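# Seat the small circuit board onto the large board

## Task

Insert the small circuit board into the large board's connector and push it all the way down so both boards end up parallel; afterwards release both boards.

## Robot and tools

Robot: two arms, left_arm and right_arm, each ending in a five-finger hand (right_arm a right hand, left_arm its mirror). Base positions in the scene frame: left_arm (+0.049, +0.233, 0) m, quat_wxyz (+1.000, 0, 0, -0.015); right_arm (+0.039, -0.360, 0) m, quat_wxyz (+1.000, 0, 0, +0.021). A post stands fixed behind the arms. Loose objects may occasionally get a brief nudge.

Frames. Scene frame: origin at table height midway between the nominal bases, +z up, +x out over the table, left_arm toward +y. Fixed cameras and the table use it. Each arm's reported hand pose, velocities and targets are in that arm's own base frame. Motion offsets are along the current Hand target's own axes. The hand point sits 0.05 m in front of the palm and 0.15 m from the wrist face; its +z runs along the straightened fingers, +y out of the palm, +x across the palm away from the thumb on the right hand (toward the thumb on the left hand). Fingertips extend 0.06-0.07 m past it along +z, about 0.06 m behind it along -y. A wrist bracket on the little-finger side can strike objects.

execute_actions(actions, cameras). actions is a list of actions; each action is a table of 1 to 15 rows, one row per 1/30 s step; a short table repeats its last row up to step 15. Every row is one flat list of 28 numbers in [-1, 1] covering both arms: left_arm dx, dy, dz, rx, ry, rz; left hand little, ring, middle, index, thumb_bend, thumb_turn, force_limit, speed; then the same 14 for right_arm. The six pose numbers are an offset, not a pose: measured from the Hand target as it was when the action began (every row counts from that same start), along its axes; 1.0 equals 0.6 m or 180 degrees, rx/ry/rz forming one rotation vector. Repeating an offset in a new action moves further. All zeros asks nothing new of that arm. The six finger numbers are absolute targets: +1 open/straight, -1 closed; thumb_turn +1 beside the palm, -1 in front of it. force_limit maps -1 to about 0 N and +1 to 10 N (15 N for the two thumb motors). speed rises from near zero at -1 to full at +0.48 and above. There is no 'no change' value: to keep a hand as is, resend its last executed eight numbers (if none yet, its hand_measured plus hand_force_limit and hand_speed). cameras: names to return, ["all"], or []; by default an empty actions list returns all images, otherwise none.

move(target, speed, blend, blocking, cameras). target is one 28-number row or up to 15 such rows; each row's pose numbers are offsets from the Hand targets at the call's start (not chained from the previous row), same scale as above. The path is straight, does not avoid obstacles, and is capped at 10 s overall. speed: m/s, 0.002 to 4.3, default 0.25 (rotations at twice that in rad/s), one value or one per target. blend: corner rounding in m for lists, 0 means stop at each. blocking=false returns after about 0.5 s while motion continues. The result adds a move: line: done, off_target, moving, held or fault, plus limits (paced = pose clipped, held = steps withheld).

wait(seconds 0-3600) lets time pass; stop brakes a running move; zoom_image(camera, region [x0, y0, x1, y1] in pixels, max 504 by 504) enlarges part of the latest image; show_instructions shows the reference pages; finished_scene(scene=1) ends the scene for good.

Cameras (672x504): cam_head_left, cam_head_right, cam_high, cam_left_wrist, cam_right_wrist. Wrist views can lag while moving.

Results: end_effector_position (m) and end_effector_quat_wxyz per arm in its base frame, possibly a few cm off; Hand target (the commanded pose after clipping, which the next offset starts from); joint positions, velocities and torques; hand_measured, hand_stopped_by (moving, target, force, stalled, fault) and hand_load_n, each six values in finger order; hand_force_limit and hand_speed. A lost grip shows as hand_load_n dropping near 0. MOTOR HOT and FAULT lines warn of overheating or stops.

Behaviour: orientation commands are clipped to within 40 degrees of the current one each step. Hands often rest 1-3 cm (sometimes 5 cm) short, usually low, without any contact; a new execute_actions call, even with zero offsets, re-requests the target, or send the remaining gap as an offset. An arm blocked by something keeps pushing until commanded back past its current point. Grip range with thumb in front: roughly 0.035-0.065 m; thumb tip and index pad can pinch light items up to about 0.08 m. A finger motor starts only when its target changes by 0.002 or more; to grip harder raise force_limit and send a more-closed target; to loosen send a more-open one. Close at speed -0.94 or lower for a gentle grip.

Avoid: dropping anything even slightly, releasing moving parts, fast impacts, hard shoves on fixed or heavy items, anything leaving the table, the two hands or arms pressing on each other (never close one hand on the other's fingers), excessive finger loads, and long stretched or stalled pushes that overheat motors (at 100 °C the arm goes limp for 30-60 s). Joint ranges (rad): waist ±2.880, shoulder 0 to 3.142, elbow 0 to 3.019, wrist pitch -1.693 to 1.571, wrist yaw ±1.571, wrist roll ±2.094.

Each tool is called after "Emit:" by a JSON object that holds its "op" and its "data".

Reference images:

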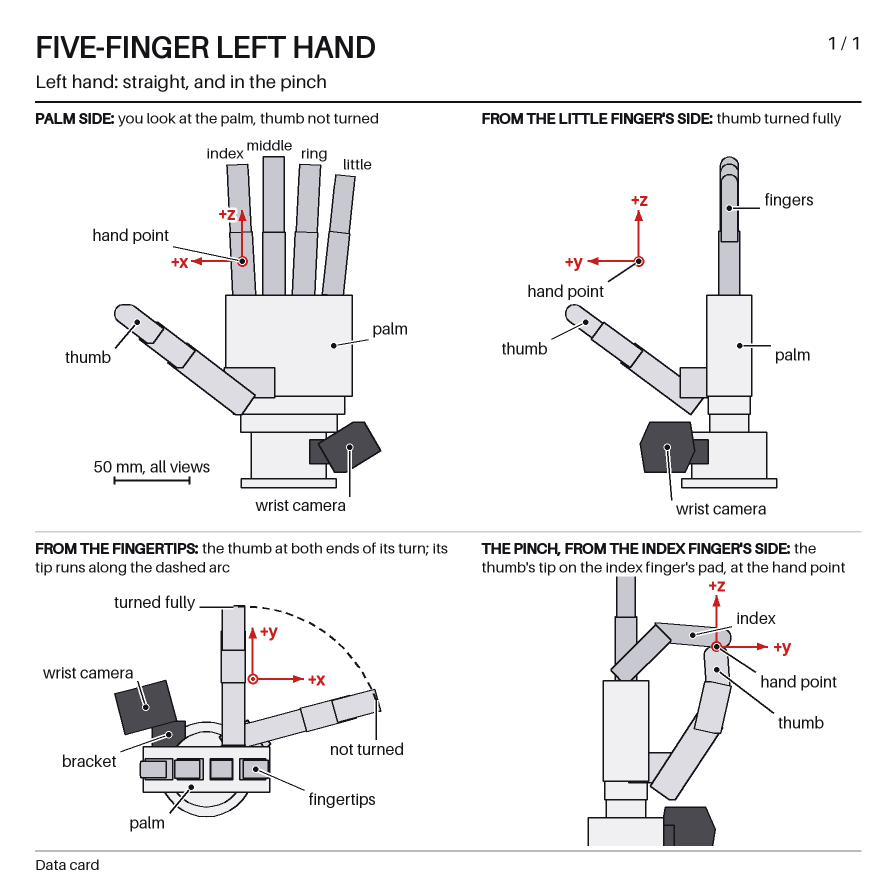

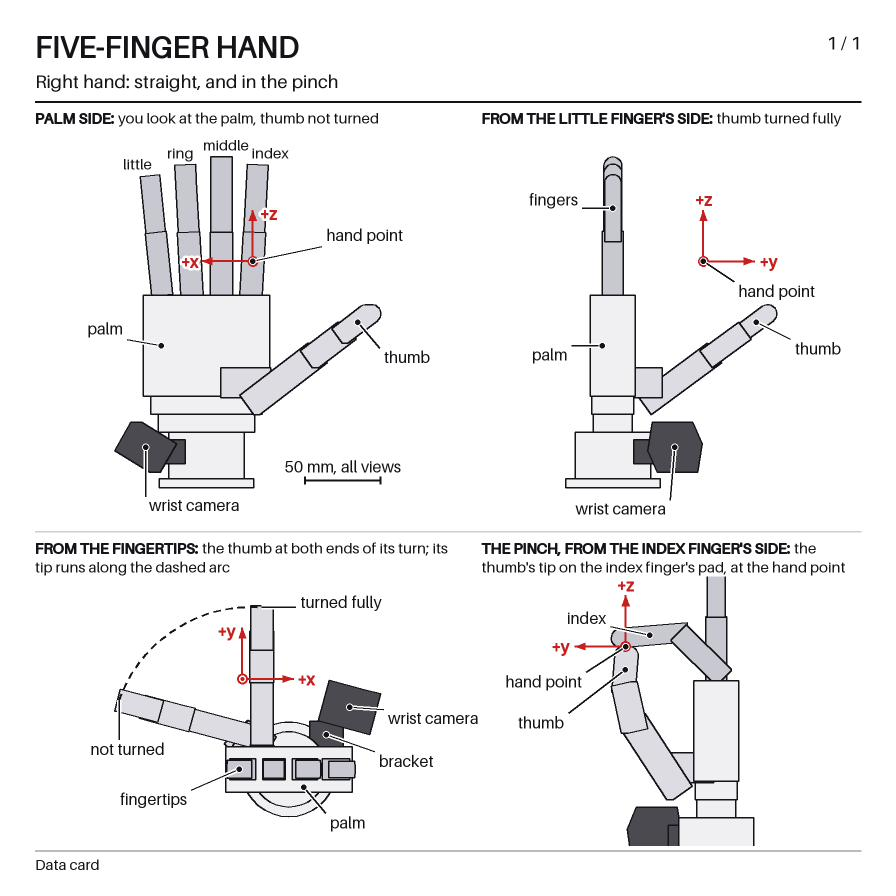

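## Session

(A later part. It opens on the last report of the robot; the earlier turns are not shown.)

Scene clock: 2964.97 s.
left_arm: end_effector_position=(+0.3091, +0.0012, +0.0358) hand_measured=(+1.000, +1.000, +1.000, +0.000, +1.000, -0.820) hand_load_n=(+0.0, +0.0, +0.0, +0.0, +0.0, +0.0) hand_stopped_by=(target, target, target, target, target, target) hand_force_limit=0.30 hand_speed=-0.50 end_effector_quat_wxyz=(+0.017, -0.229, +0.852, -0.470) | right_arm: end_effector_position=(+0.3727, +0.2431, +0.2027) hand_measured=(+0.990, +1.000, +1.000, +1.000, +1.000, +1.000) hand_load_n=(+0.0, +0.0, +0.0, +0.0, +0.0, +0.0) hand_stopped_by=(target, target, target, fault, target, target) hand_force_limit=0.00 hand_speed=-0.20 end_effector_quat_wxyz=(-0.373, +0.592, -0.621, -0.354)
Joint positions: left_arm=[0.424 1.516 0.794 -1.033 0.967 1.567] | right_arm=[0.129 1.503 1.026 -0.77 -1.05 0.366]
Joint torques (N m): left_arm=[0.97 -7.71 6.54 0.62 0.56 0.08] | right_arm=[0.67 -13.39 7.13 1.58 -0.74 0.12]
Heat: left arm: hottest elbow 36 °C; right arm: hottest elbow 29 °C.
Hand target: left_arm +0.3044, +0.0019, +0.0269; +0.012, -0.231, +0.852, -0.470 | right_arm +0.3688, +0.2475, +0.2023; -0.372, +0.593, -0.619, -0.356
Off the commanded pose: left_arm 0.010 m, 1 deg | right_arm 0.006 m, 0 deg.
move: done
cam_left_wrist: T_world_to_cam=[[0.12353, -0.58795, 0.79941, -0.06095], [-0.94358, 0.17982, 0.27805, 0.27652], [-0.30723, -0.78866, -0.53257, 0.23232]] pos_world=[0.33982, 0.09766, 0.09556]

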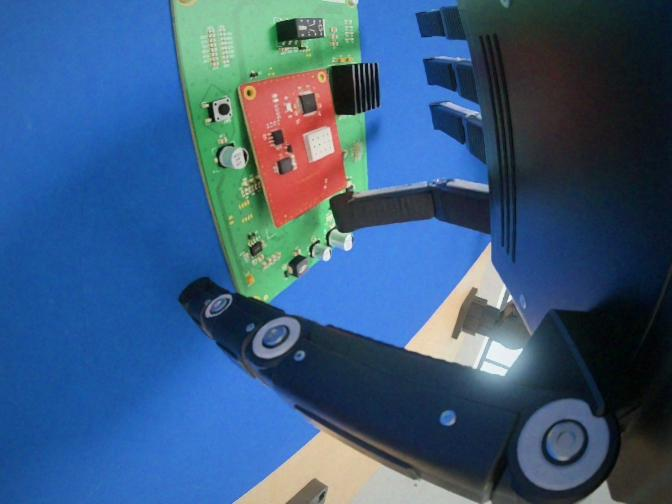

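Emit:
{"op": "move", "data": {"target": [-0.0087,0.0004,0.0009,0,0,0,1,1,1,0.0,1,-0.82,0.3,-0.5,0,0,0,0,0,0,0.99,1,1,1,1,1,0,-0.2], "speed": 0.03, "cameras": ["cam_left_wrist"]}}

Emit:
{"op": "zoom_image", "data": {"camera": "cam_left_wrist", "region": [220, 130, 370, 270]}}

Scene clock: 2972.13 s.
left_arm: end_effector_position=(+0.3085, +0.0009, +0.0321) hand_measured=(+1.000, +1.000, +1.000, +0.000, +1.000, -0.820) hand_load_n=(+0.0, +0.0, +0.0, +0.0, +0.0, +0.0) hand_stopped_by=(target, target, target, target, target, target) hand_force_limit=0.30 hand_speed=-0.50 end_effector_quat_wxyz=(+0.012, -0.231, +0.852, -0.470) | right_arm: end_effector_position=(+0.3727, +0.2431, +0.2027) hand_measured=(+0.990, +1.000, +1.000, +1.000, +1.000, +1.000) hand_load_n=(+0.0, +0.0, +0.0, +0.0, +0.0, +0.0) hand_stopped_by=(target, target, target, fault, target, target) hand_force_limit=0.00 hand_speed=-0.20 end_effector_quat_wxyz=(-0.373, +0.592, -0.621, -0.354)
Joint positions: left_arm=[0.424 1.53 0.794 -1.03 0.967 1.568] | right_arm=[0.129 1.503 1.026 -0.77 -1.05 0.366]
Joint torques (N m): left_arm=[0.44 -8.06 7.66 0.8 0.52 0.07] | right_arm=[0.62 -13.39 7.19 1.63 -0.73 0.13]
Heat: left arm: hottest elbow 35 °C; right arm: hottest elbow 29 °C.
Hand target: left_arm +0.3091, +0.0036, +0.0255; +0.012, -0.231, +0.852, -0.470 | right_arm +0.3688, +0.2475, +0.2023; -0.372, +0.593, -0.619, -0.356
Off the commanded pose: left_arm 0.007 m, 0 deg | right_arm 0.006 m, 0 deg.
move: done
cam_left_wrist: T_world_to_cam=[[0.13065, -0.58461, 0.80073, -0.06035], [-0.94094, 0.18132, 0.28592, 0.27601], [-0.31234, -0.79079, -0.52639, 0.23128]] pos_world=[0.33983, 0.09756, 0.09115]

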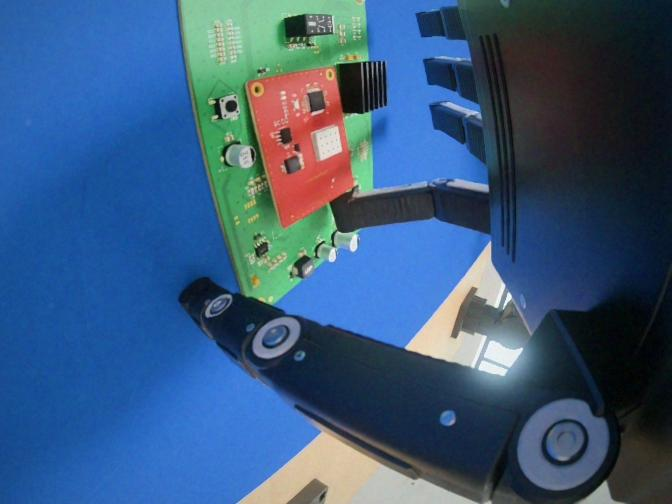

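Scaled by 3.360 from the camera's image (finer frame: 960x720).

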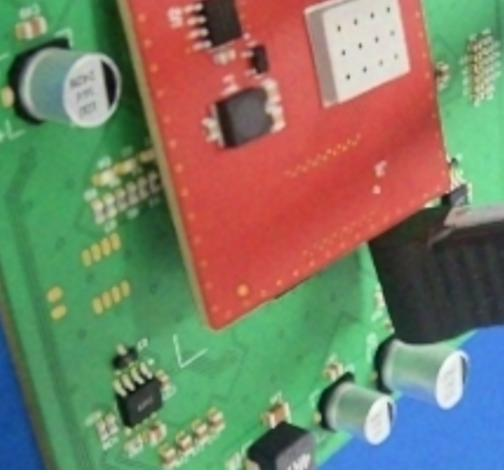

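Emit:
{"op": "move", "data": {"target": [[-0.0173,-0.0464,-0.0245,0,0,0,1,1,1,0.0,1,-0.82,0.3,-0.5,0,0,0,0,0,0,0.99,1,1,1,1,1,0,-0.2],[-0.0298,-0.0503,-0.026,0,0,0,1,1,1,0.0,1,-0.82,0.3,-0.5,0,0,0,0,0,0,0.99,1,1,1,1,1,0,-0.2]], "speed": [0.06,0.02], "cameras": ["cam_left_wrist"]}}

Emit:
{"op": "zoom_image", "data": {"camera": "cam_left_wrist", "region": [220, 130, 370, 270]}}

Scene clock: 2983.60 s.
left_arm: end_effector_position=(+0.3182, +0.0053, +0.0478) hand_measured=(+1.000, +1.000, +1.000, +0.000, +1.000, -0.820) hand_load_n=(+0.0, +0.0, +0.0, +0.0, +0.0, +0.0) hand_stopped_by=(target, target, target, target, target, target) hand_force_limit=0.30 hand_speed=-0.50 end_effector_quat_wxyz=(+0.008, -0.234, +0.851, -0.471) | right_arm: end_effector_position=(+0.3727, +0.2431, +0.2027) hand_measured=(+0.990, +1.000, +1.000, +1.000, +1.000, +1.000) hand_load_n=(+0.0, +0.0, +0.0, +0.0, +0.0, +0.0) hand_stopped_by=(target, target, target, fault, target, target) hand_force_limit=0.00 hand_speed=-0.20 end_effector_quat_wxyz=(-0.373, +0.592, -0.621, -0.354)
Joint positions: left_arm=[0.424 1.53 0.845 -1.091 0.967 1.567] | right_arm=[0.129 1.503 1.026 -0.77 -1.05 0.366]
Joint torques (N m): left_arm=[0.26 -9.29 11.7 -0.13 0.6 -0.13] | right_arm=[0.32 -13.68 7.2 1.58 -0.73 0.13]
Heat: left arm: hottest elbow 35 °C; right arm: hottest elbow 29 °C.
Hand target: left_arm +0.3329, +0.0097, +0.0551; +0.012, -0.231, +0.852, -0.470 | right_arm +0.3688, +0.2475, +0.2023; -0.372, +0.593, -0.619, -0.356
Off the commanded pose: left_arm 0.017 m, 1 deg | right_arm 0.006 m, 0 deg.
move: off_target (left_arm)
cam_left_wrist: T_world_to_cam=[[0.13828, -0.58127, 0.80187, -0.07407], [-0.93833, 0.18215, 0.29386, 0.27864], [-0.31687, -0.79306, -0.52024, 0.24724]] pos_world=[0.35004, 0.10227, 0.10614]

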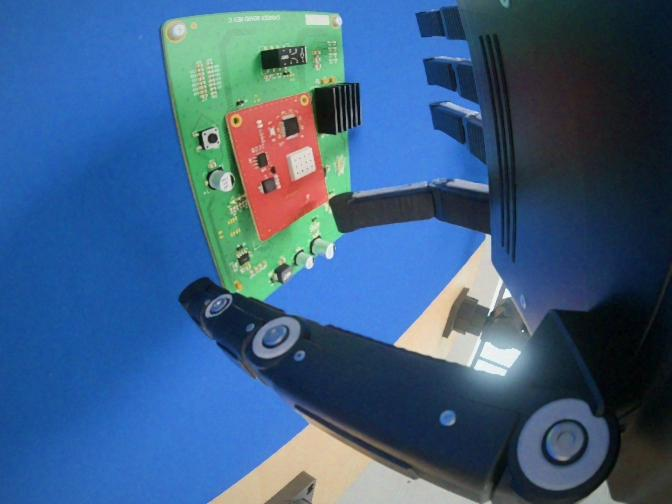

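Scaled by 3.360 from the camera's image (finer frame: 960x720).

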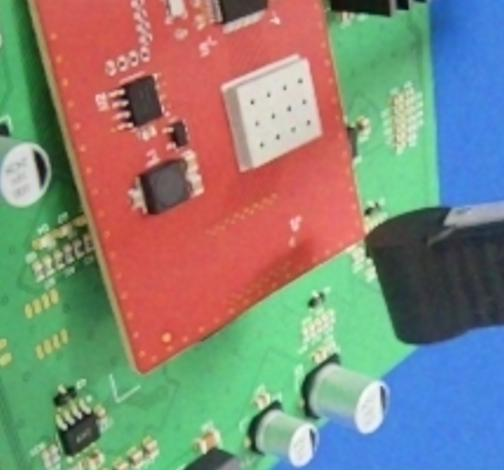

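Emit:
{"op": "move", "data": {"target": [[0.026,-0.046,-0.0287,0,0,0,1,1,1,0.0,1,-0.82,0.3,-0.5,0,0,0,0,0,0,0.99,1,1,1,1,1,0,-0.2],[0.0422,0.0349,0.0216,0,0,0,1,1,1,0.0,1,-0.82,0.3,-0.5,0,0,0,0,0,0,0.99,1,1,1,1,1,0,-0.2],[0.0397,0.0449,0.0286,0,0,0,1,1,1,0.0,1,-0.82,0.3,-0.5,0,0,0,0,0,0,0.99,1,1,1,1,1,0,-0.2]], "speed": [0.12,0.06,0.04], "cameras": ["cam_left_wrist"]}}

Emit:
{"op": "zoom_image", "data": {"camera": "cam_left_wrist", "region": [220, 130, 370, 270]}}

Scene clock: 3030.43 s.
left_arm: end_effector_position=(+0.3104, +0.0002, +0.0368) hand_measured=(+1.000, +1.000, +1.000, +0.000, +1.000, -0.820) hand_load_n=(+0.0, +0.0, -0.5, +0.0, +0.0, +0.0) hand_stopped_by=(target, target, target, target, target, target) hand_force_limit=0.30 hand_speed=-0.50 end_effector_quat_wxyz=(+0.020, -0.228, +0.853, -0.469) | right_arm: end_effector_position=(+0.3727, +0.2431, +0.2027) hand_measured=(+0.990, +1.000, +1.000, +1.000, +1.000, +1.000) hand_load_n=(+0.0, +0.0, +0.0, +0.0, +0.0, +0.0) hand_stopped_by=(target, target, target, fault, target, target) hand_force_limit=0.00 hand_speed=-0.20 end_effector_quat_wxyz=(-0.373, +0.592, -0.621, -0.354)
Joint positions: left_arm=[0.42 1.509 0.792 -1.024 0.967 1.559] | right_arm=[0.129 1.503 1.026 -0.77 -1.05 0.366]
Joint torques (N m): left_arm=[0.79 -7.82 6.68 0.88 0.6 0.01] | right_arm=[0.5 -13.51 7.13 1.5 -0.74 0.12]
Heat: left arm: hottest elbow 36 °C; right arm: hottest elbow 29 °C.
Hand target: left_arm +0.3053, -0.0015, +0.0283; +0.012, -0.231, +0.852, -0.470 | right_arm +0.3688, +0.2475, +0.2023; -0.372, +0.593, -0.619, -0.356
Off the commanded pose: left_arm 0.010 m, 1 deg | right_arm 0.006 m, 0 deg.
move: done
cam_left_wrist: T_world_to_cam=[[0.11832, -0.59105, 0.79791, -0.06083], [-0.94538, 0.17874, 0.27259, 0.27852], [-0.30373, -0.78658, -0.53761, 0.2315]] pos_world=[0.34082, 0.09636, 0.09707]

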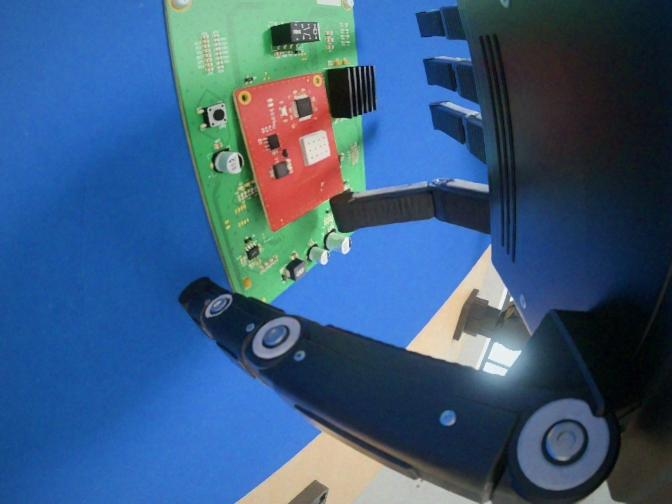

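Scaled by 3.360 from the camera's image (finer frame: 960x720).

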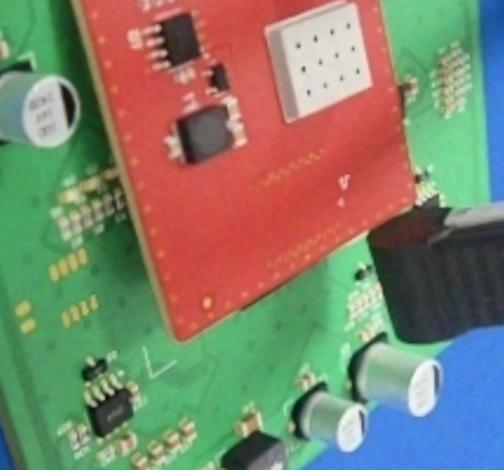

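Emit:
{"op": "move", "data": {"target": [-0.0091,0.0047,0,0,0,0.0289,1,1,1,0.0,1,-0.82,0.3,-0.5,0,0,0,0,0,0,0.99,1,1,1,1,1,0,-0.2], "speed": 0.03, "cameras": ["cam_left_wrist"]}}

Emit:
{"op": "zoom_image", "data": {"camera": "cam_left_wrist", "region": [220, 130, 370, 270]}}

Scene clock: 3043.53 s.
left_arm: end_effector_position=(+0.3141, +0.0034, +0.0340) hand_measured=(+1.000, +1.000, +1.000, +0.000, +1.000, -0.820) hand_load_n=(+0.0, +0.0, +0.0, +0.0, +0.0, +0.0) hand_stopped_by=(target, target, target, target, target, target) hand_force_limit=0.30 hand_speed=-0.50 end_effector_quat_wxyz=(+0.040, -0.192, +0.862, -0.467) | right_arm: end_effector_position=(+0.3727, +0.2431, +0.2027) hand_measured=(+0.990, +1.000, +1.000, +1.000, +1.000, +1.000) hand_load_n=(+0.0, +0.0, +0.0, +0.0, +0.0, +0.0) hand_stopped_by=(target, target, target, fault, target, target) hand_force_limit=0.00 hand_speed=-0.20 end_effector_quat_wxyz=(-0.373, +0.592, -0.621, -0.354)
Joint positions: left_arm=[0.42 1.509 0.792 -1.023 0.967 1.641] | right_arm=[0.129 1.503 1.026 -0.77 -1.05 0.366]
Joint torques (N m): left_arm=[0.26 -7.59 6.3 0.69 0.63 0.15] | right_arm=[0.38 -13.22 7.15 1.59 -0.73 0.11]
Heat: left arm: hottest elbow 36 °C; right arm: hottest elbow 29 °C.
Hand target: left_arm +0.3092, +0.0020, +0.0250; +0.034, -0.192, +0.862, -0.469 | right_arm +0.3688, +0.2475, +0.2023; -0.372, +0.593, -0.619, -0.356
Off the commanded pose: left_arm 0.010 m, 1 deg | right_arm 0.006 m, 0 deg.
move: done
cam_left_wrist: T_world_to_cam=[[0.03854, -0.61095, 0.79073, -0.03177], [-0.95219, 0.21754, 0.21449, 0.28619], [-0.30306, -0.76119, -0.57335, 0.2346]] pos_world=[0.34483, 0.09691, 0.09824]

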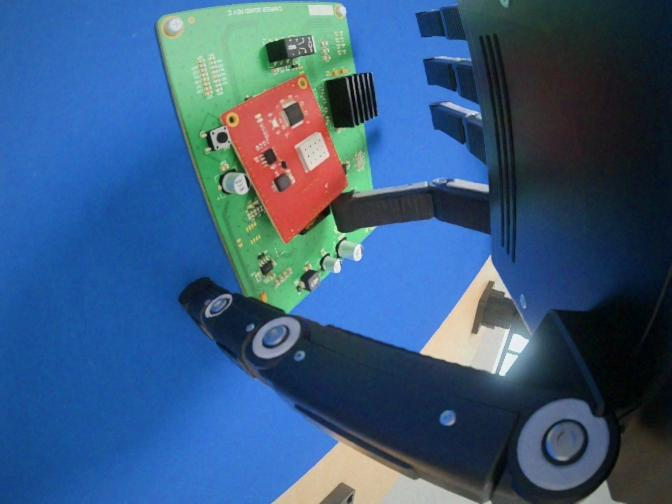

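Scaled by 3.360 from the camera's image (finer frame: 960x720).

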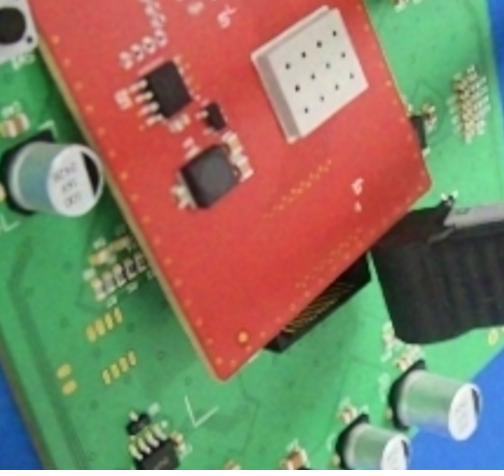

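Emit:
{"op": "move", "data": {"target": [[0.0091,-0.0047,0,0,0,-0.0289,1,1,1,0.0,1,-0.82,0.3,-0.5,0,0,0,0,0,0,0.99,1,1,1,1,1,0,-0.2]], "speed": 0.05}}

Scene clock: 3050.67 s.
left_arm: end_effector_position=(+0.3111, +0.0009, +0.0362) hand_measured=(+1.000, +1.000, +1.000, +0.000, +1.000, -0.820) hand_load_n=(+0.0, +0.0, +0.0, +0.0, +0.5, +0.0) hand_stopped_by=(target, target, target, target, target, target) hand_force_limit=0.30 hand_speed=-0.50 end_effector_quat_wxyz=(+0.024, -0.221, +0.855, -0.468) | right_arm: end_effector_position=(+0.3727, +0.2431, +0.2027) hand_measured=(+0.990, +1.000, +1.000, +1.000, +1.000, +1.000) hand_load_n=(+0.0, +0.0, +0.0, +0.0, +0.0, +0.0) hand_stopped_by=(target, target, target, fault, target, target) hand_force_limit=0.00 hand_speed=-0.20 end_effector_quat_wxyz=(-0.373, +0.592, -0.621, -0.354)
Joint positions: left_arm=[0.42 1.509 0.792 -1.023 0.967 1.575] | right_arm=[0.129 1.503 1.026 -0.77 -1.05 0.366]
Joint torques (N m): left_arm=[0.38 -7 6.5 0.69 0.56 -0.11] | right_arm=[0.62 -13.68 7.2 1.58 -0.74 0.11]
Heat: left arm: hottest elbow 36 °C; right arm: hottest elbow 29 °C.
Hand target: left_arm +0.3050, -0.0014, +0.0280; +0.012, -0.231, +0.852, -0.470 | right_arm +0.3688, +0.2475, +0.2023; -0.372, +0.593, -0.619, -0.356
Off the commanded pose: left_arm 0.011 m, 2 deg | right_arm 0.006 m, 0 deg.
move: off_target (left_arm)

Emit:
{"op": "move", "data": {"target": [[-0.0253,-0.0441,-0.029,0,0,0,1,1,1,0.0,1,-0.82,0.3,-0.94,0,0,0,0,0,0,0.99,1,1,1,1,1,0,-0.2],[-0.0138,-0.0911,-0.0615,0,0,0,1,1,1,0.0,1,-0.82,0.3,-0.94,0,0,0,0,0,0,0.99,1,1,1,1,1,0,-0.2]], "speed": [0.1,0.08], "cameras": ["cam_left_wrist","cam_right_wrist"]}}

Emit:
{"op": "zoom_image", "data": {"camera": "cam_left_wrist", "region": [150, 80, 370, 300]}}

Emit:
{"op": "zoom_image", "data": {"camera": "cam_right_wrist", "region": [335, 110, 395, 155]}}

Scene clock: 3059.23 s.
left_arm: end_effector_position=(+0.3093, -0.0001, +0.0780) hand_measured=(+1.000, +1.000, +1.000, +0.000, +1.000, -0.820) hand_load_n=(+0.0, -0.5, +0.0, +0.0, +0.0, +0.0) hand_stopped_by=(target, target, target, target, target, target) hand_force_limit=0.30 hand_speed=-0.94 end_effector_quat_wxyz=(-0.002, -0.236, +0.849, -0.472) | right_arm: end_effector_position=(+0.3727, +0.2431, +0.2027) hand_measured=(+0.990, +1.000, +1.000, +1.000, +1.000, +1.000) hand_load_n=(+0.0, +0.0, +0.0, +0.0, +0.0, +0.0) hand_stopped_by=(target, target, target, fault, target, target) hand_force_limit=0.00 hand_speed=-0.20 end_effector_quat_wxyz=(-0.373, +0.592, -0.621, -0.354)
Joint positions: left_arm=[0.42 1.465 0.866 -1.197 0.967 1.568] | right_arm=[0.129 1.503 1.026 -0.77 -1.05 0.366]
Joint torques (N m): left_arm=[-0.44 -9.82 12.41 -0.35 0.65 -0.09] | right_arm=[0.62 -13.63 7.19 1.46 -0.74 0.11]
Heat: left arm: hottest elbow 36 °C; right arm: hottest elbow 29 °C.
Hand target: left_arm +0.3244, +0.0066, +0.0910; +0.012, -0.231, +0.852, -0.470 | right_arm +0.3688, +0.2475, +0.2023; -0.372, +0.593, -0.619, -0.356
Off the commanded pose: left_arm 0.021 m, 2 deg | right_arm 0.006 m, 0 deg.
move: off_target (left_arm)
cam_left_wrist: T_world_to_cam=[[0.15035, -0.57522, 0.80406, -0.10412], [-0.93179, 0.18934, 0.30969, 0.25921], [-0.33039, -0.79578, -0.50752, 0.25905]] pos_world=[0.34277, 0.09717, 0.13491]
cam_right_wrist: T_world_to_cam=[[-0.9804, -0.04041, -0.19285, 0.41766], [-0.19302, 0.00012, 0.9812, -0.1242], [-0.03963, 0.99918, -0.00792, -0.11447]] pos_world=[0.38096, 0.13127, 0.2015]

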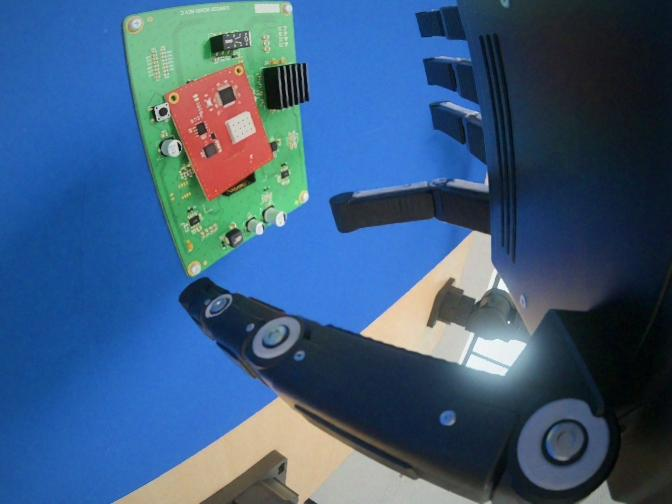

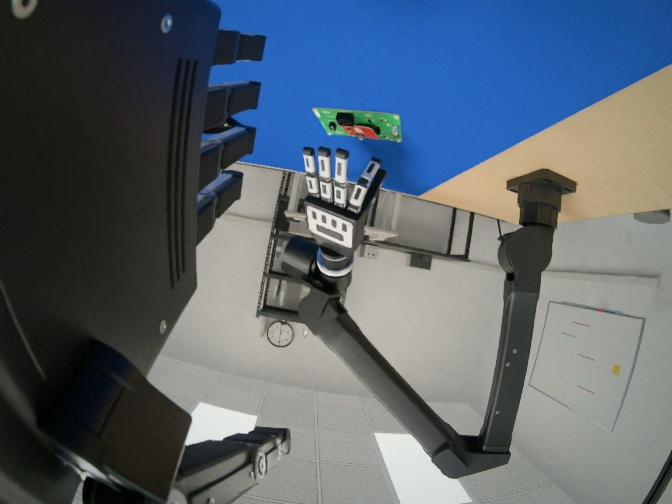

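Scaled by 2.291 from the camera's image (finer frame: 960x720).

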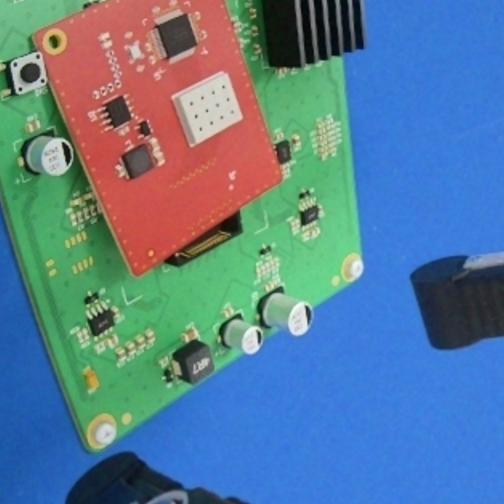

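Scaled by 8.400 from the camera's image (finer frame: 960x720).

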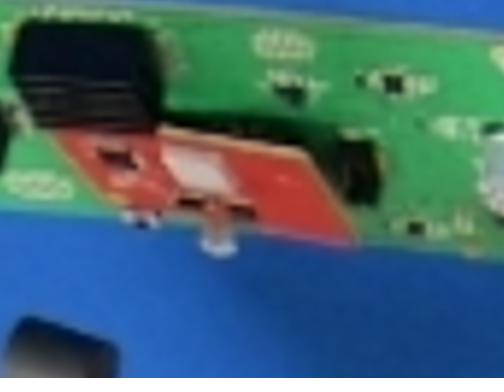

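Emit:
{"op": "zoom_image", "data": {"camera": "cam_left_wrist", "region": [150, 50, 260, 140]}}

Emit:
{"op": "zoom_image", "data": {"camera": "cam_left_wrist", "region": [190, 130, 300, 220]}}

Scaled by 4.582 from the camera's image (finer frame: 960x720).

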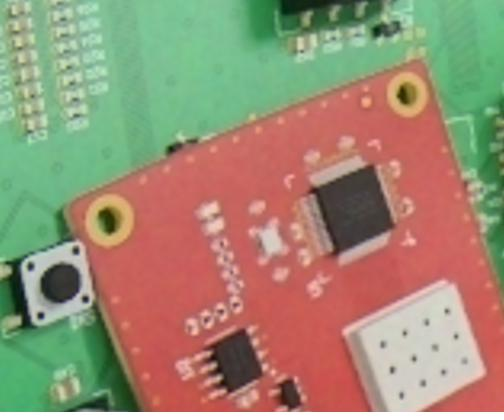

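Scaled by 4.582 from the camera's image (finer frame: 960x720).

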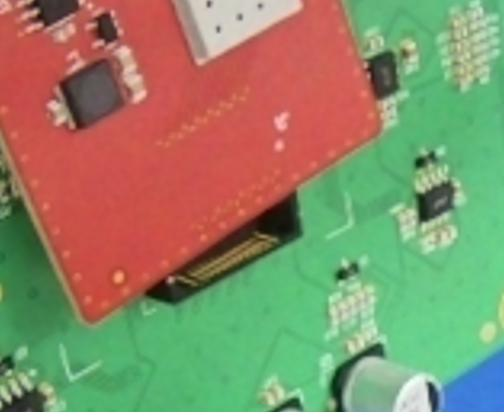

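Emit:
{"op": "zoom_image", "data": {"camera": "cam_left_wrist", "region": [200, 160, 280, 220]}}

Scaled by 6.300 from the camera's image (finer frame: 960x720).

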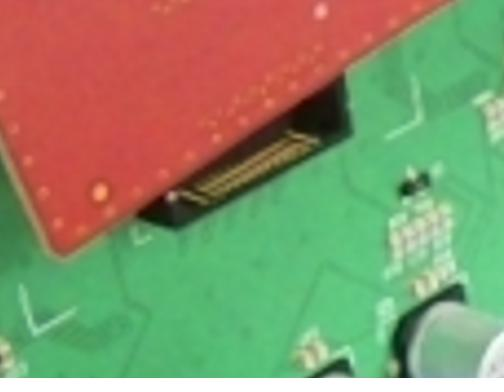

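Emit:
{"op": "move", "data": {"target": [[-0.0298,-0.0156,0.012,0.0087,-0.0358,-0.0248,1,1,1,0.2,0.66,-0.82,0.3,-0.5,0,0,0,0,0,0,0.99,1,1,1,1,1,0,-0.2],[-0.014,0.0666,0.0632,0.0087,-0.0358,-0.0248,1,1,1,0.2,0.66,-0.82,0.3,-0.5,0,0,0,0,0,0,0.99,1,1,1,1,1,0,-0.2]], "speed": [0.12,0.06], "cameras": ["cam_left_wrist","cam_right_wrist"]}}

Emit:
{"op": "zoom_image", "data": {"camera": "cam_left_wrist", "region": [200, 80, 380, 260]}}

Emit:
{"op": "zoom_image", "data": {"camera": "cam_right_wrist", "region": [335, 110, 395, 155]}}

Scene clock: 3190.93 s.
left_arm: end_effector_position=(+0.3306, -0.0003, +0.0451) hand_measured=(+1.000, +1.000, +1.000, +0.200, +0.660, -0.820) hand_load_n=(+0.0, +0.0, +0.0, +0.0, +0.0, +0.0) hand_stopped_by=(target, target, target, target, target, target) hand_force_limit=0.30 hand_speed=-0.50 end_effector_quat_wxyz=(+0.053, -0.286, +0.835, -0.468) | right_arm: end_effector_position=(+0.3727, +0.2431, +0.2027) hand_measured=(+0.990, +1.000, +1.000, +1.000, +1.000, +1.000) hand_load_n=(+0.0, +0.0, +0.0, +0.0, -0.5, +0.0) hand_stopped_by=(target, target, target, fault, target, target) hand_force_limit=0.00 hand_speed=-0.20 end_effector_quat_wxyz=(-0.373, +0.592, -0.621, -0.354)
Joint positions: left_arm=[0.416 1.454 0.76 -0.838 0.981 1.307] | right_arm=[0.129 1.503 1.026 -0.77 -1.05 0.366]
Joint torques (N m): left_arm=[0.79 -7.3 6.91 1.16 0.58 0.04] | right_arm=[0.73 -13.39 7.24 1.61 -0.74 0.11]
Heat: left arm: hottest elbow 39 °C; right arm: hottest elbow 29 °C.
Hand target: left_arm +0.3258, -0.0021, +0.0360; +0.045, -0.290, +0.834, -0.468 | right_arm +0.3688, +0.2475, +0.2023; -0.372, +0.593, -0.619, -0.356
Off the commanded pose: left_arm 0.010 m, 1 deg | right_arm 0.006 m, 0 deg.
move: done
cam_left_wrist: T_world_to_cam=[[0.19649, -0.56598, 0.80066, -0.09609], [-0.96184, 0.04732, 0.2695, 0.30099], [-0.19042, -0.82306, -0.53508, 0.20417]] pos_world=[0.34726, 0.09942, 0.10507]
cam_right_wrist: T_world_to_cam=[[-0.9804, -0.04041, -0.19285, 0.41766], [-0.19302, 0.00012, 0.9812, -0.1242], [-0.03963, 0.99918, -0.00792, -0.11447]] pos_world=[0.38096, 0.13127, 0.2015]

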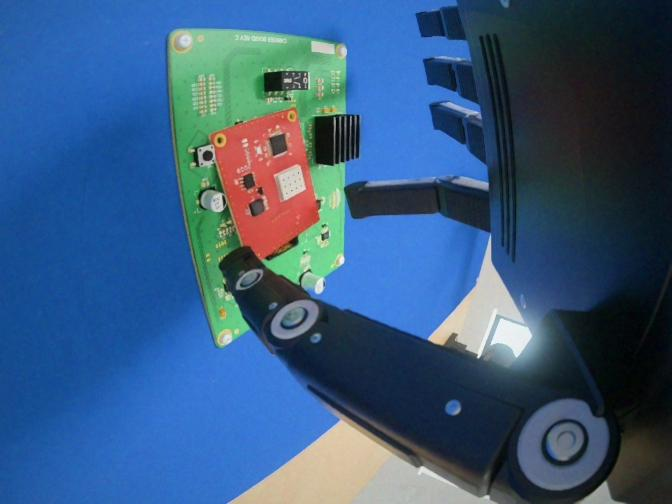

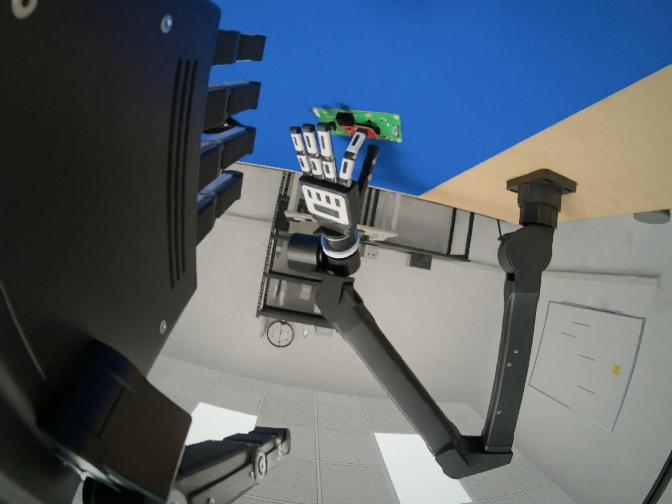

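Scaled by 2.800 from the camera's image (finer frame: 960x720).

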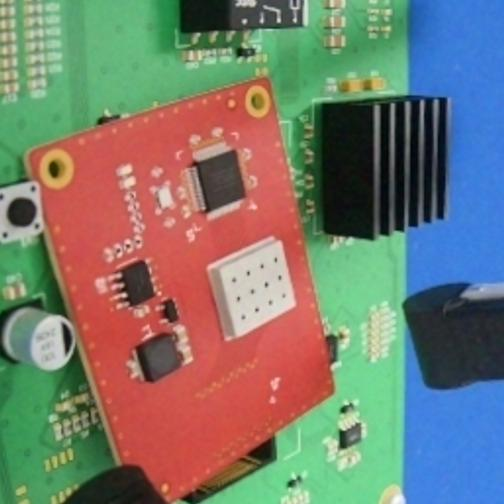

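Scaled by 8.400 from the camera's image (finer frame: 960x720).

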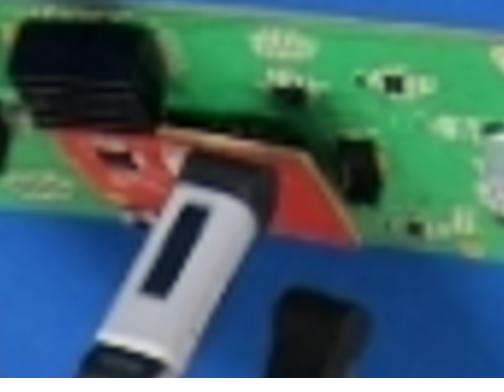

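Emit:
{"op": "move", "data": {"target": [-0.0067,0.0171,0.0136,0,0,0,1,1,1,0.2,0.66,-0.82,0.3,-0.5,0,0,0,0,0,0,0.99,1,1,1,1,1,0,-0.2], "speed": 0.03, "cameras": ["cam_left_wrist","cam_right_wrist"]}}

Emit:
{"op": "zoom_image", "data": {"camera": "cam_left_wrist", "region": [220, 130, 380, 290]}}

Emit:
{"op": "zoom_image", "data": {"camera": "cam_right_wrist", "region": [335, 110, 395, 155]}}

Scene clock: 3218.80 s.
left_arm: end_effector_position=(+0.3329, +0.0007, +0.0319) hand_measured=(+1.000, +1.000, +1.000, +0.200, +0.660, -0.820) hand_load_n=(+0.0, +0.0, +0.0, +0.0, +0.5, +0.0) hand_stopped_by=(target, target, target, target, target, target) hand_force_limit=0.30 hand_speed=-0.50 end_effector_quat_wxyz=(+0.055, -0.285, +0.835, -0.468) | right_arm: end_effector_position=(+0.3727, +0.2431, +0.2027) hand_measured=(+0.990, +1.000, +1.000, +1.000, +1.000, +1.000) hand_load_n=(+0.0, +0.0, +0.0, +0.0, +0.0, +0.0) hand_stopped_by=(target, target, target, fault, target, target) hand_force_limit=0.00 hand_speed=-0.20 end_effector_quat_wxyz=(-0.373, +0.592, -0.621, -0.354)
Joint positions: left_arm=[0.416 1.486 0.75 -0.791 0.981 1.306] | right_arm=[0.129 1.503 1.026 -0.77 -1.05 0.366]
Joint torques (N m): left_arm=[-0.15 -8.12 6.75 1.13 0.51 -0.05] | right_arm=[0.62 -13.45 7.27 1.48 -0.74 0.12]
Heat: left arm: hottest elbow 37 °C; right arm: hottest elbow 29 °C.
Hand target: left_arm +0.3274, -0.0021, +0.0224; +0.045, -0.290, +0.834, -0.468 | right_arm +0.3688, +0.2475, +0.2023; -0.372, +0.593, -0.619, -0.356
Off the commanded pose: left_arm 0.011 m, 1 deg | right_arm 0.006 m, 0 deg.
move: off_target (left_arm)
cam_left_wrist: T_world_to_cam=[[0.1937, -0.56717, 0.8005, -0.08448], [-0.96281, 0.04675, 0.2661, 0.30718], [-0.18835, -0.82227, -0.53702, 0.19773]] pos_world=[0.34936, 0.10031, 0.09207]
cam_right_wrist: T_world_to_cam=[[-0.9804, -0.04041, -0.19285, 0.41766], [-0.19302, 0.00012, 0.9812, -0.1242], [-0.03963, 0.99918, -0.00792, -0.11447]] pos_world=[0.38096, 0.13127, 0.2015]

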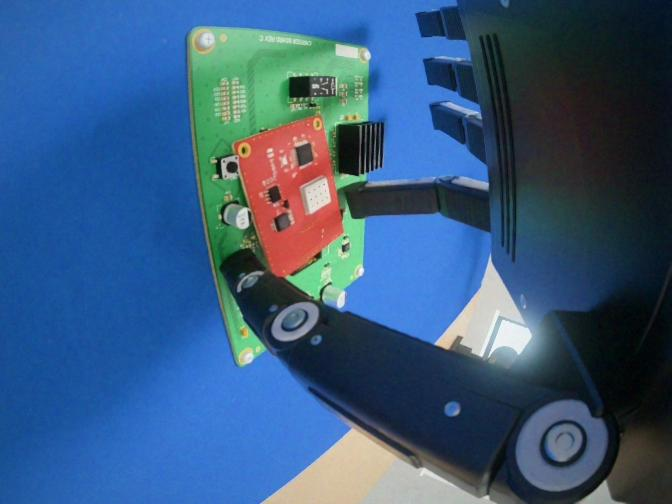

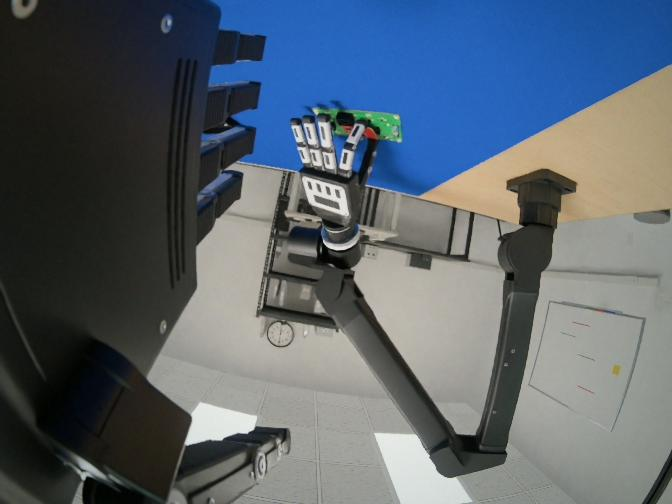

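Scaled by 3.150 from the camera's image (finer frame: 960x720).

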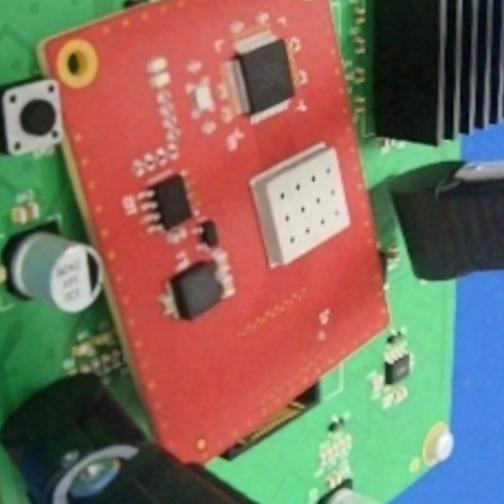

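Scaled by 8.400 from the camera's image (finer frame: 960x720).

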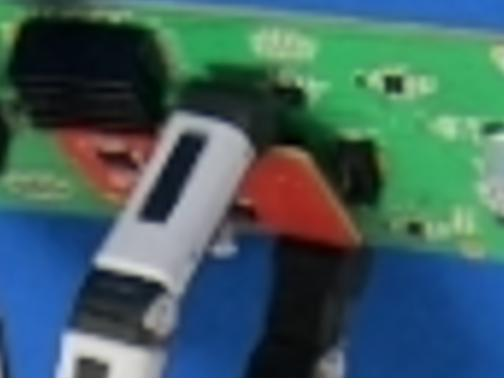

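Emit:
{"op": "move", "data": {"target": [-0.0003,0.0013,0.0009,0,0,0,1,1,1,0.2,0.6,-0.82,0.1,-0.94,0,0,0,0,0,0,0.99,1,1,1,1,1,0,-0.2], "speed": 0.02, "cameras": ["cam_left_wrist"]}}

Emit:
{"op": "zoom_image", "data": {"camera": "cam_left_wrist", "region": [220, 130, 380, 290]}}

Scene clock: 3236.00 s.
left_arm: end_effector_position=(+0.3335, +0.0010, +0.0313) hand_measured=(+1.000, +1.000, +1.000, +0.200, +0.600, -0.820) hand_load_n=(+0.0, +0.0, +0.0, +0.0, +0.0, +0.0) hand_stopped_by=(target, target, target, target, target, target) hand_force_limit=0.10 hand_speed=-0.94 end_effector_quat_wxyz=(+0.056, -0.284, +0.835, -0.468) | right_arm: end_effector_position=(+0.3727, +0.2431, +0.2027) hand_measured=(+0.990, +1.000, +1.000, +1.000, +1.000, +1.000) hand_load_n=(+0.0, +0.0, +0.0, +0.0, +0.0, +0.0) hand_stopped_by=(target, target, target, fault, target, target) hand_force_limit=0.00 hand_speed=-0.20 end_effector_quat_wxyz=(-0.373, +0.592, -0.621, -0.354)
Joint positions: left_arm=[0.416 1.487 0.75 -0.788 0.981 1.306] | right_arm=[0.129 1.503 1.026 -0.77 -1.05 0.366]
Joint torques (N m): left_arm=[0.62 -7.88 6.46 1.05 0.52 -0.01] | right_arm=[0.26 -13.57 7.21 1.55 -0.74 0.11]
Heat: left arm: hottest elbow 36 °C; right arm: hottest elbow 29 °C.
Hand target: left_arm +0.3274, -0.0021, +0.0215; +0.045, -0.290, +0.834, -0.468 | right_arm +0.3688, +0.2475, +0.2023; -0.372, +0.593, -0.619, -0.356
Off the commanded pose: left_arm 0.012 m, 1 deg | right_arm 0.006 m, 0 deg.
move: off_target (left_arm)
cam_left_wrist: T_world_to_cam=[[0.19234, -0.56781, 0.80037, -0.08359], [-0.96326, 0.04653, 0.2645, 0.30808], [-0.18743, -0.82184, -0.538, 0.1975]] pos_world=[0.34986, 0.10051, 0.09167]

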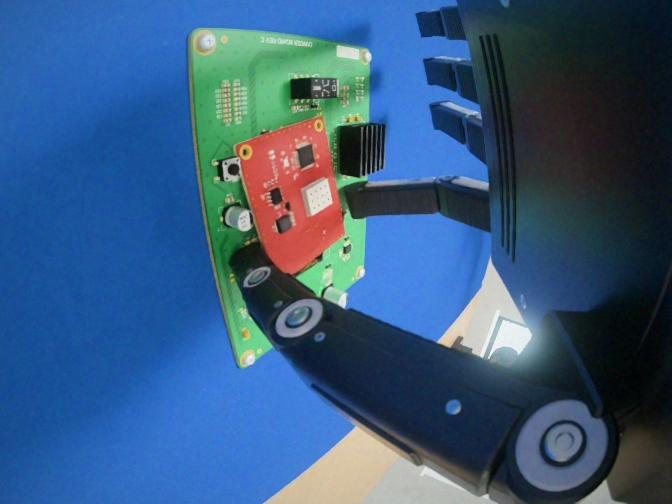

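Scaled by 3.150 from the camera's image (finer frame: 960x720).

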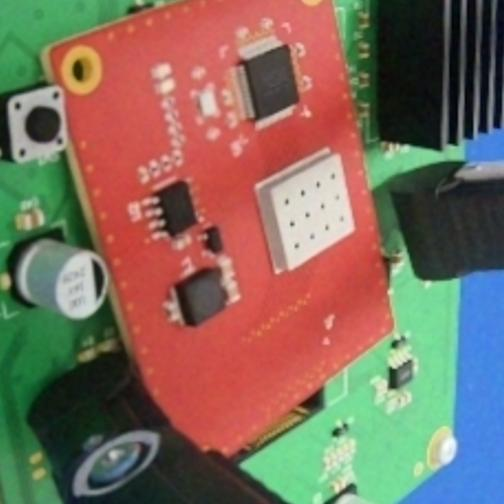

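Emit:
{"op": "move", "data": {"target": [0,0,0,0,0,0,1,1,1,-0.03,0.6,-0.82,0.0,-0.94,0,0,0,0,0,0,0.99,1,1,1,1,1,0,-0.2], "speed": 0.02, "cameras": ["cam_left_wrist","cam_right_wrist"]}}

Emit:
{"op": "zoom_image", "data": {"camera": "cam_left_wrist", "region": [220, 130, 380, 290]}}

Emit:
{"op": "zoom_image", "data": {"camera": "cam_right_wrist", "region": [335, 110, 395, 155]}}

Scene clock: 3244.00 s.
left_arm: end_effector_position=(+0.3335, +0.0010, +0.0313) hand_measured=(+1.000, +1.000, +1.000, +0.022, +0.602, -0.820) hand_load_n=(+0.0, -0.5, +0.0, +5.0, +5.0, +0.0) hand_stopped_by=(target, target, target, force, target, target) hand_force_limit=0.00 hand_speed=-0.94 end_effector_quat_wxyz=(+0.056, -0.284, +0.835, -0.468) | right_arm: end_effector_position=(+0.3727, +0.2431, +0.2027) hand_measured=(+0.990, +1.000, +1.000, +1.000, +1.000, +1.000) hand_load_n=(+0.0, +0.0, +0.0, +0.0, +0.0, +0.0) hand_stopped_by=(target, target, target, fault, target, target) hand_force_limit=0.00 hand_speed=-0.20 end_effector_quat_wxyz=(-0.373, +0.592, -0.621, -0.354)
Joint positions: left_arm=[0.416 1.487 0.75 -0.788 0.981 1.306] | right_arm=[0.129 1.503 1.026 -0.77 -1.05 0.366]
Joint torques (N m): left_arm=[0.03 -8.12 6.5 0.98 0.58 -0.01] | right_arm=[0.73 -13.39 7.24 1.59 -0.73 0.13]
Heat: left arm: hottest elbow 35 °C; right arm: hottest elbow 29 °C.
Hand target: left_arm +0.3274, -0.0020, +0.0215; +0.045, -0.290, +0.834, -0.468 | right_arm +0.3688, +0.2475, +0.2023; -0.372, +0.593, -0.619, -0.356
Off the commanded pose: left_arm 0.012 m, 1 deg | right_arm 0.006 m, 0 deg.
move: done
cam_left_wrist: T_world_to_cam=[[0.19234, -0.56781, 0.80037, -0.08359], [-0.96326, 0.04653, 0.2645, 0.30808], [-0.18743, -0.82184, -0.538, 0.1975]] pos_world=[0.34986, 0.10051, 0.09167]
cam_right_wrist: T_world_to_cam=[[-0.9804, -0.04041, -0.19285, 0.41766], [-0.19302, 0.00012, 0.9812, -0.1242], [-0.03963, 0.99918, -0.00792, -0.11447]] pos_world=[0.38096, 0.13127, 0.2015]

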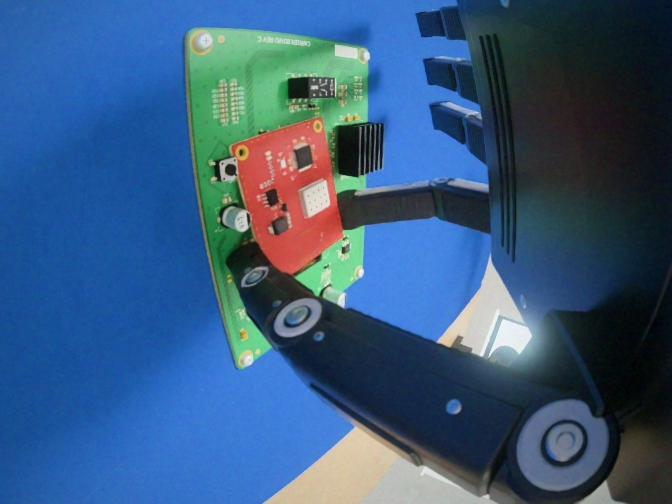

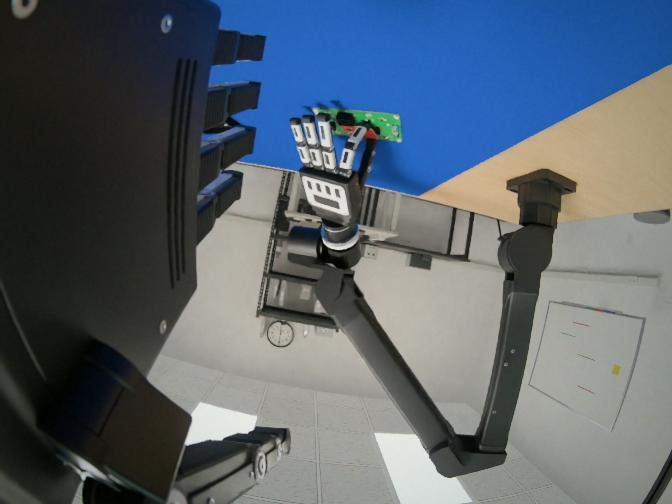

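Scaled by 3.150 from the camera's image (finer frame: 960x720).

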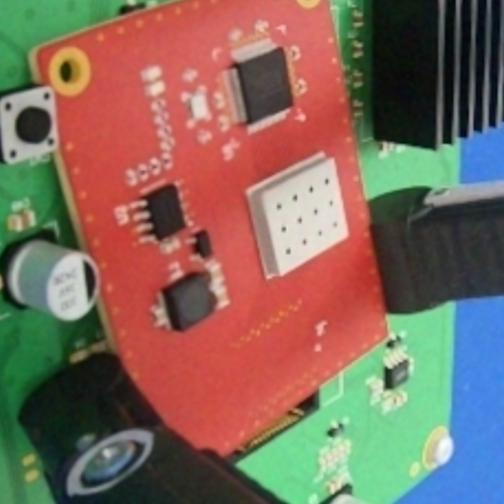

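Scaled by 8.400 from the camera's image (finer frame: 960x720).

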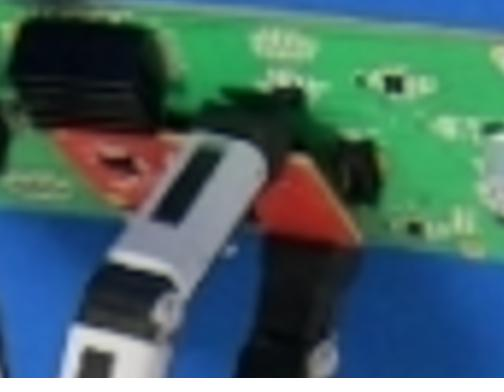

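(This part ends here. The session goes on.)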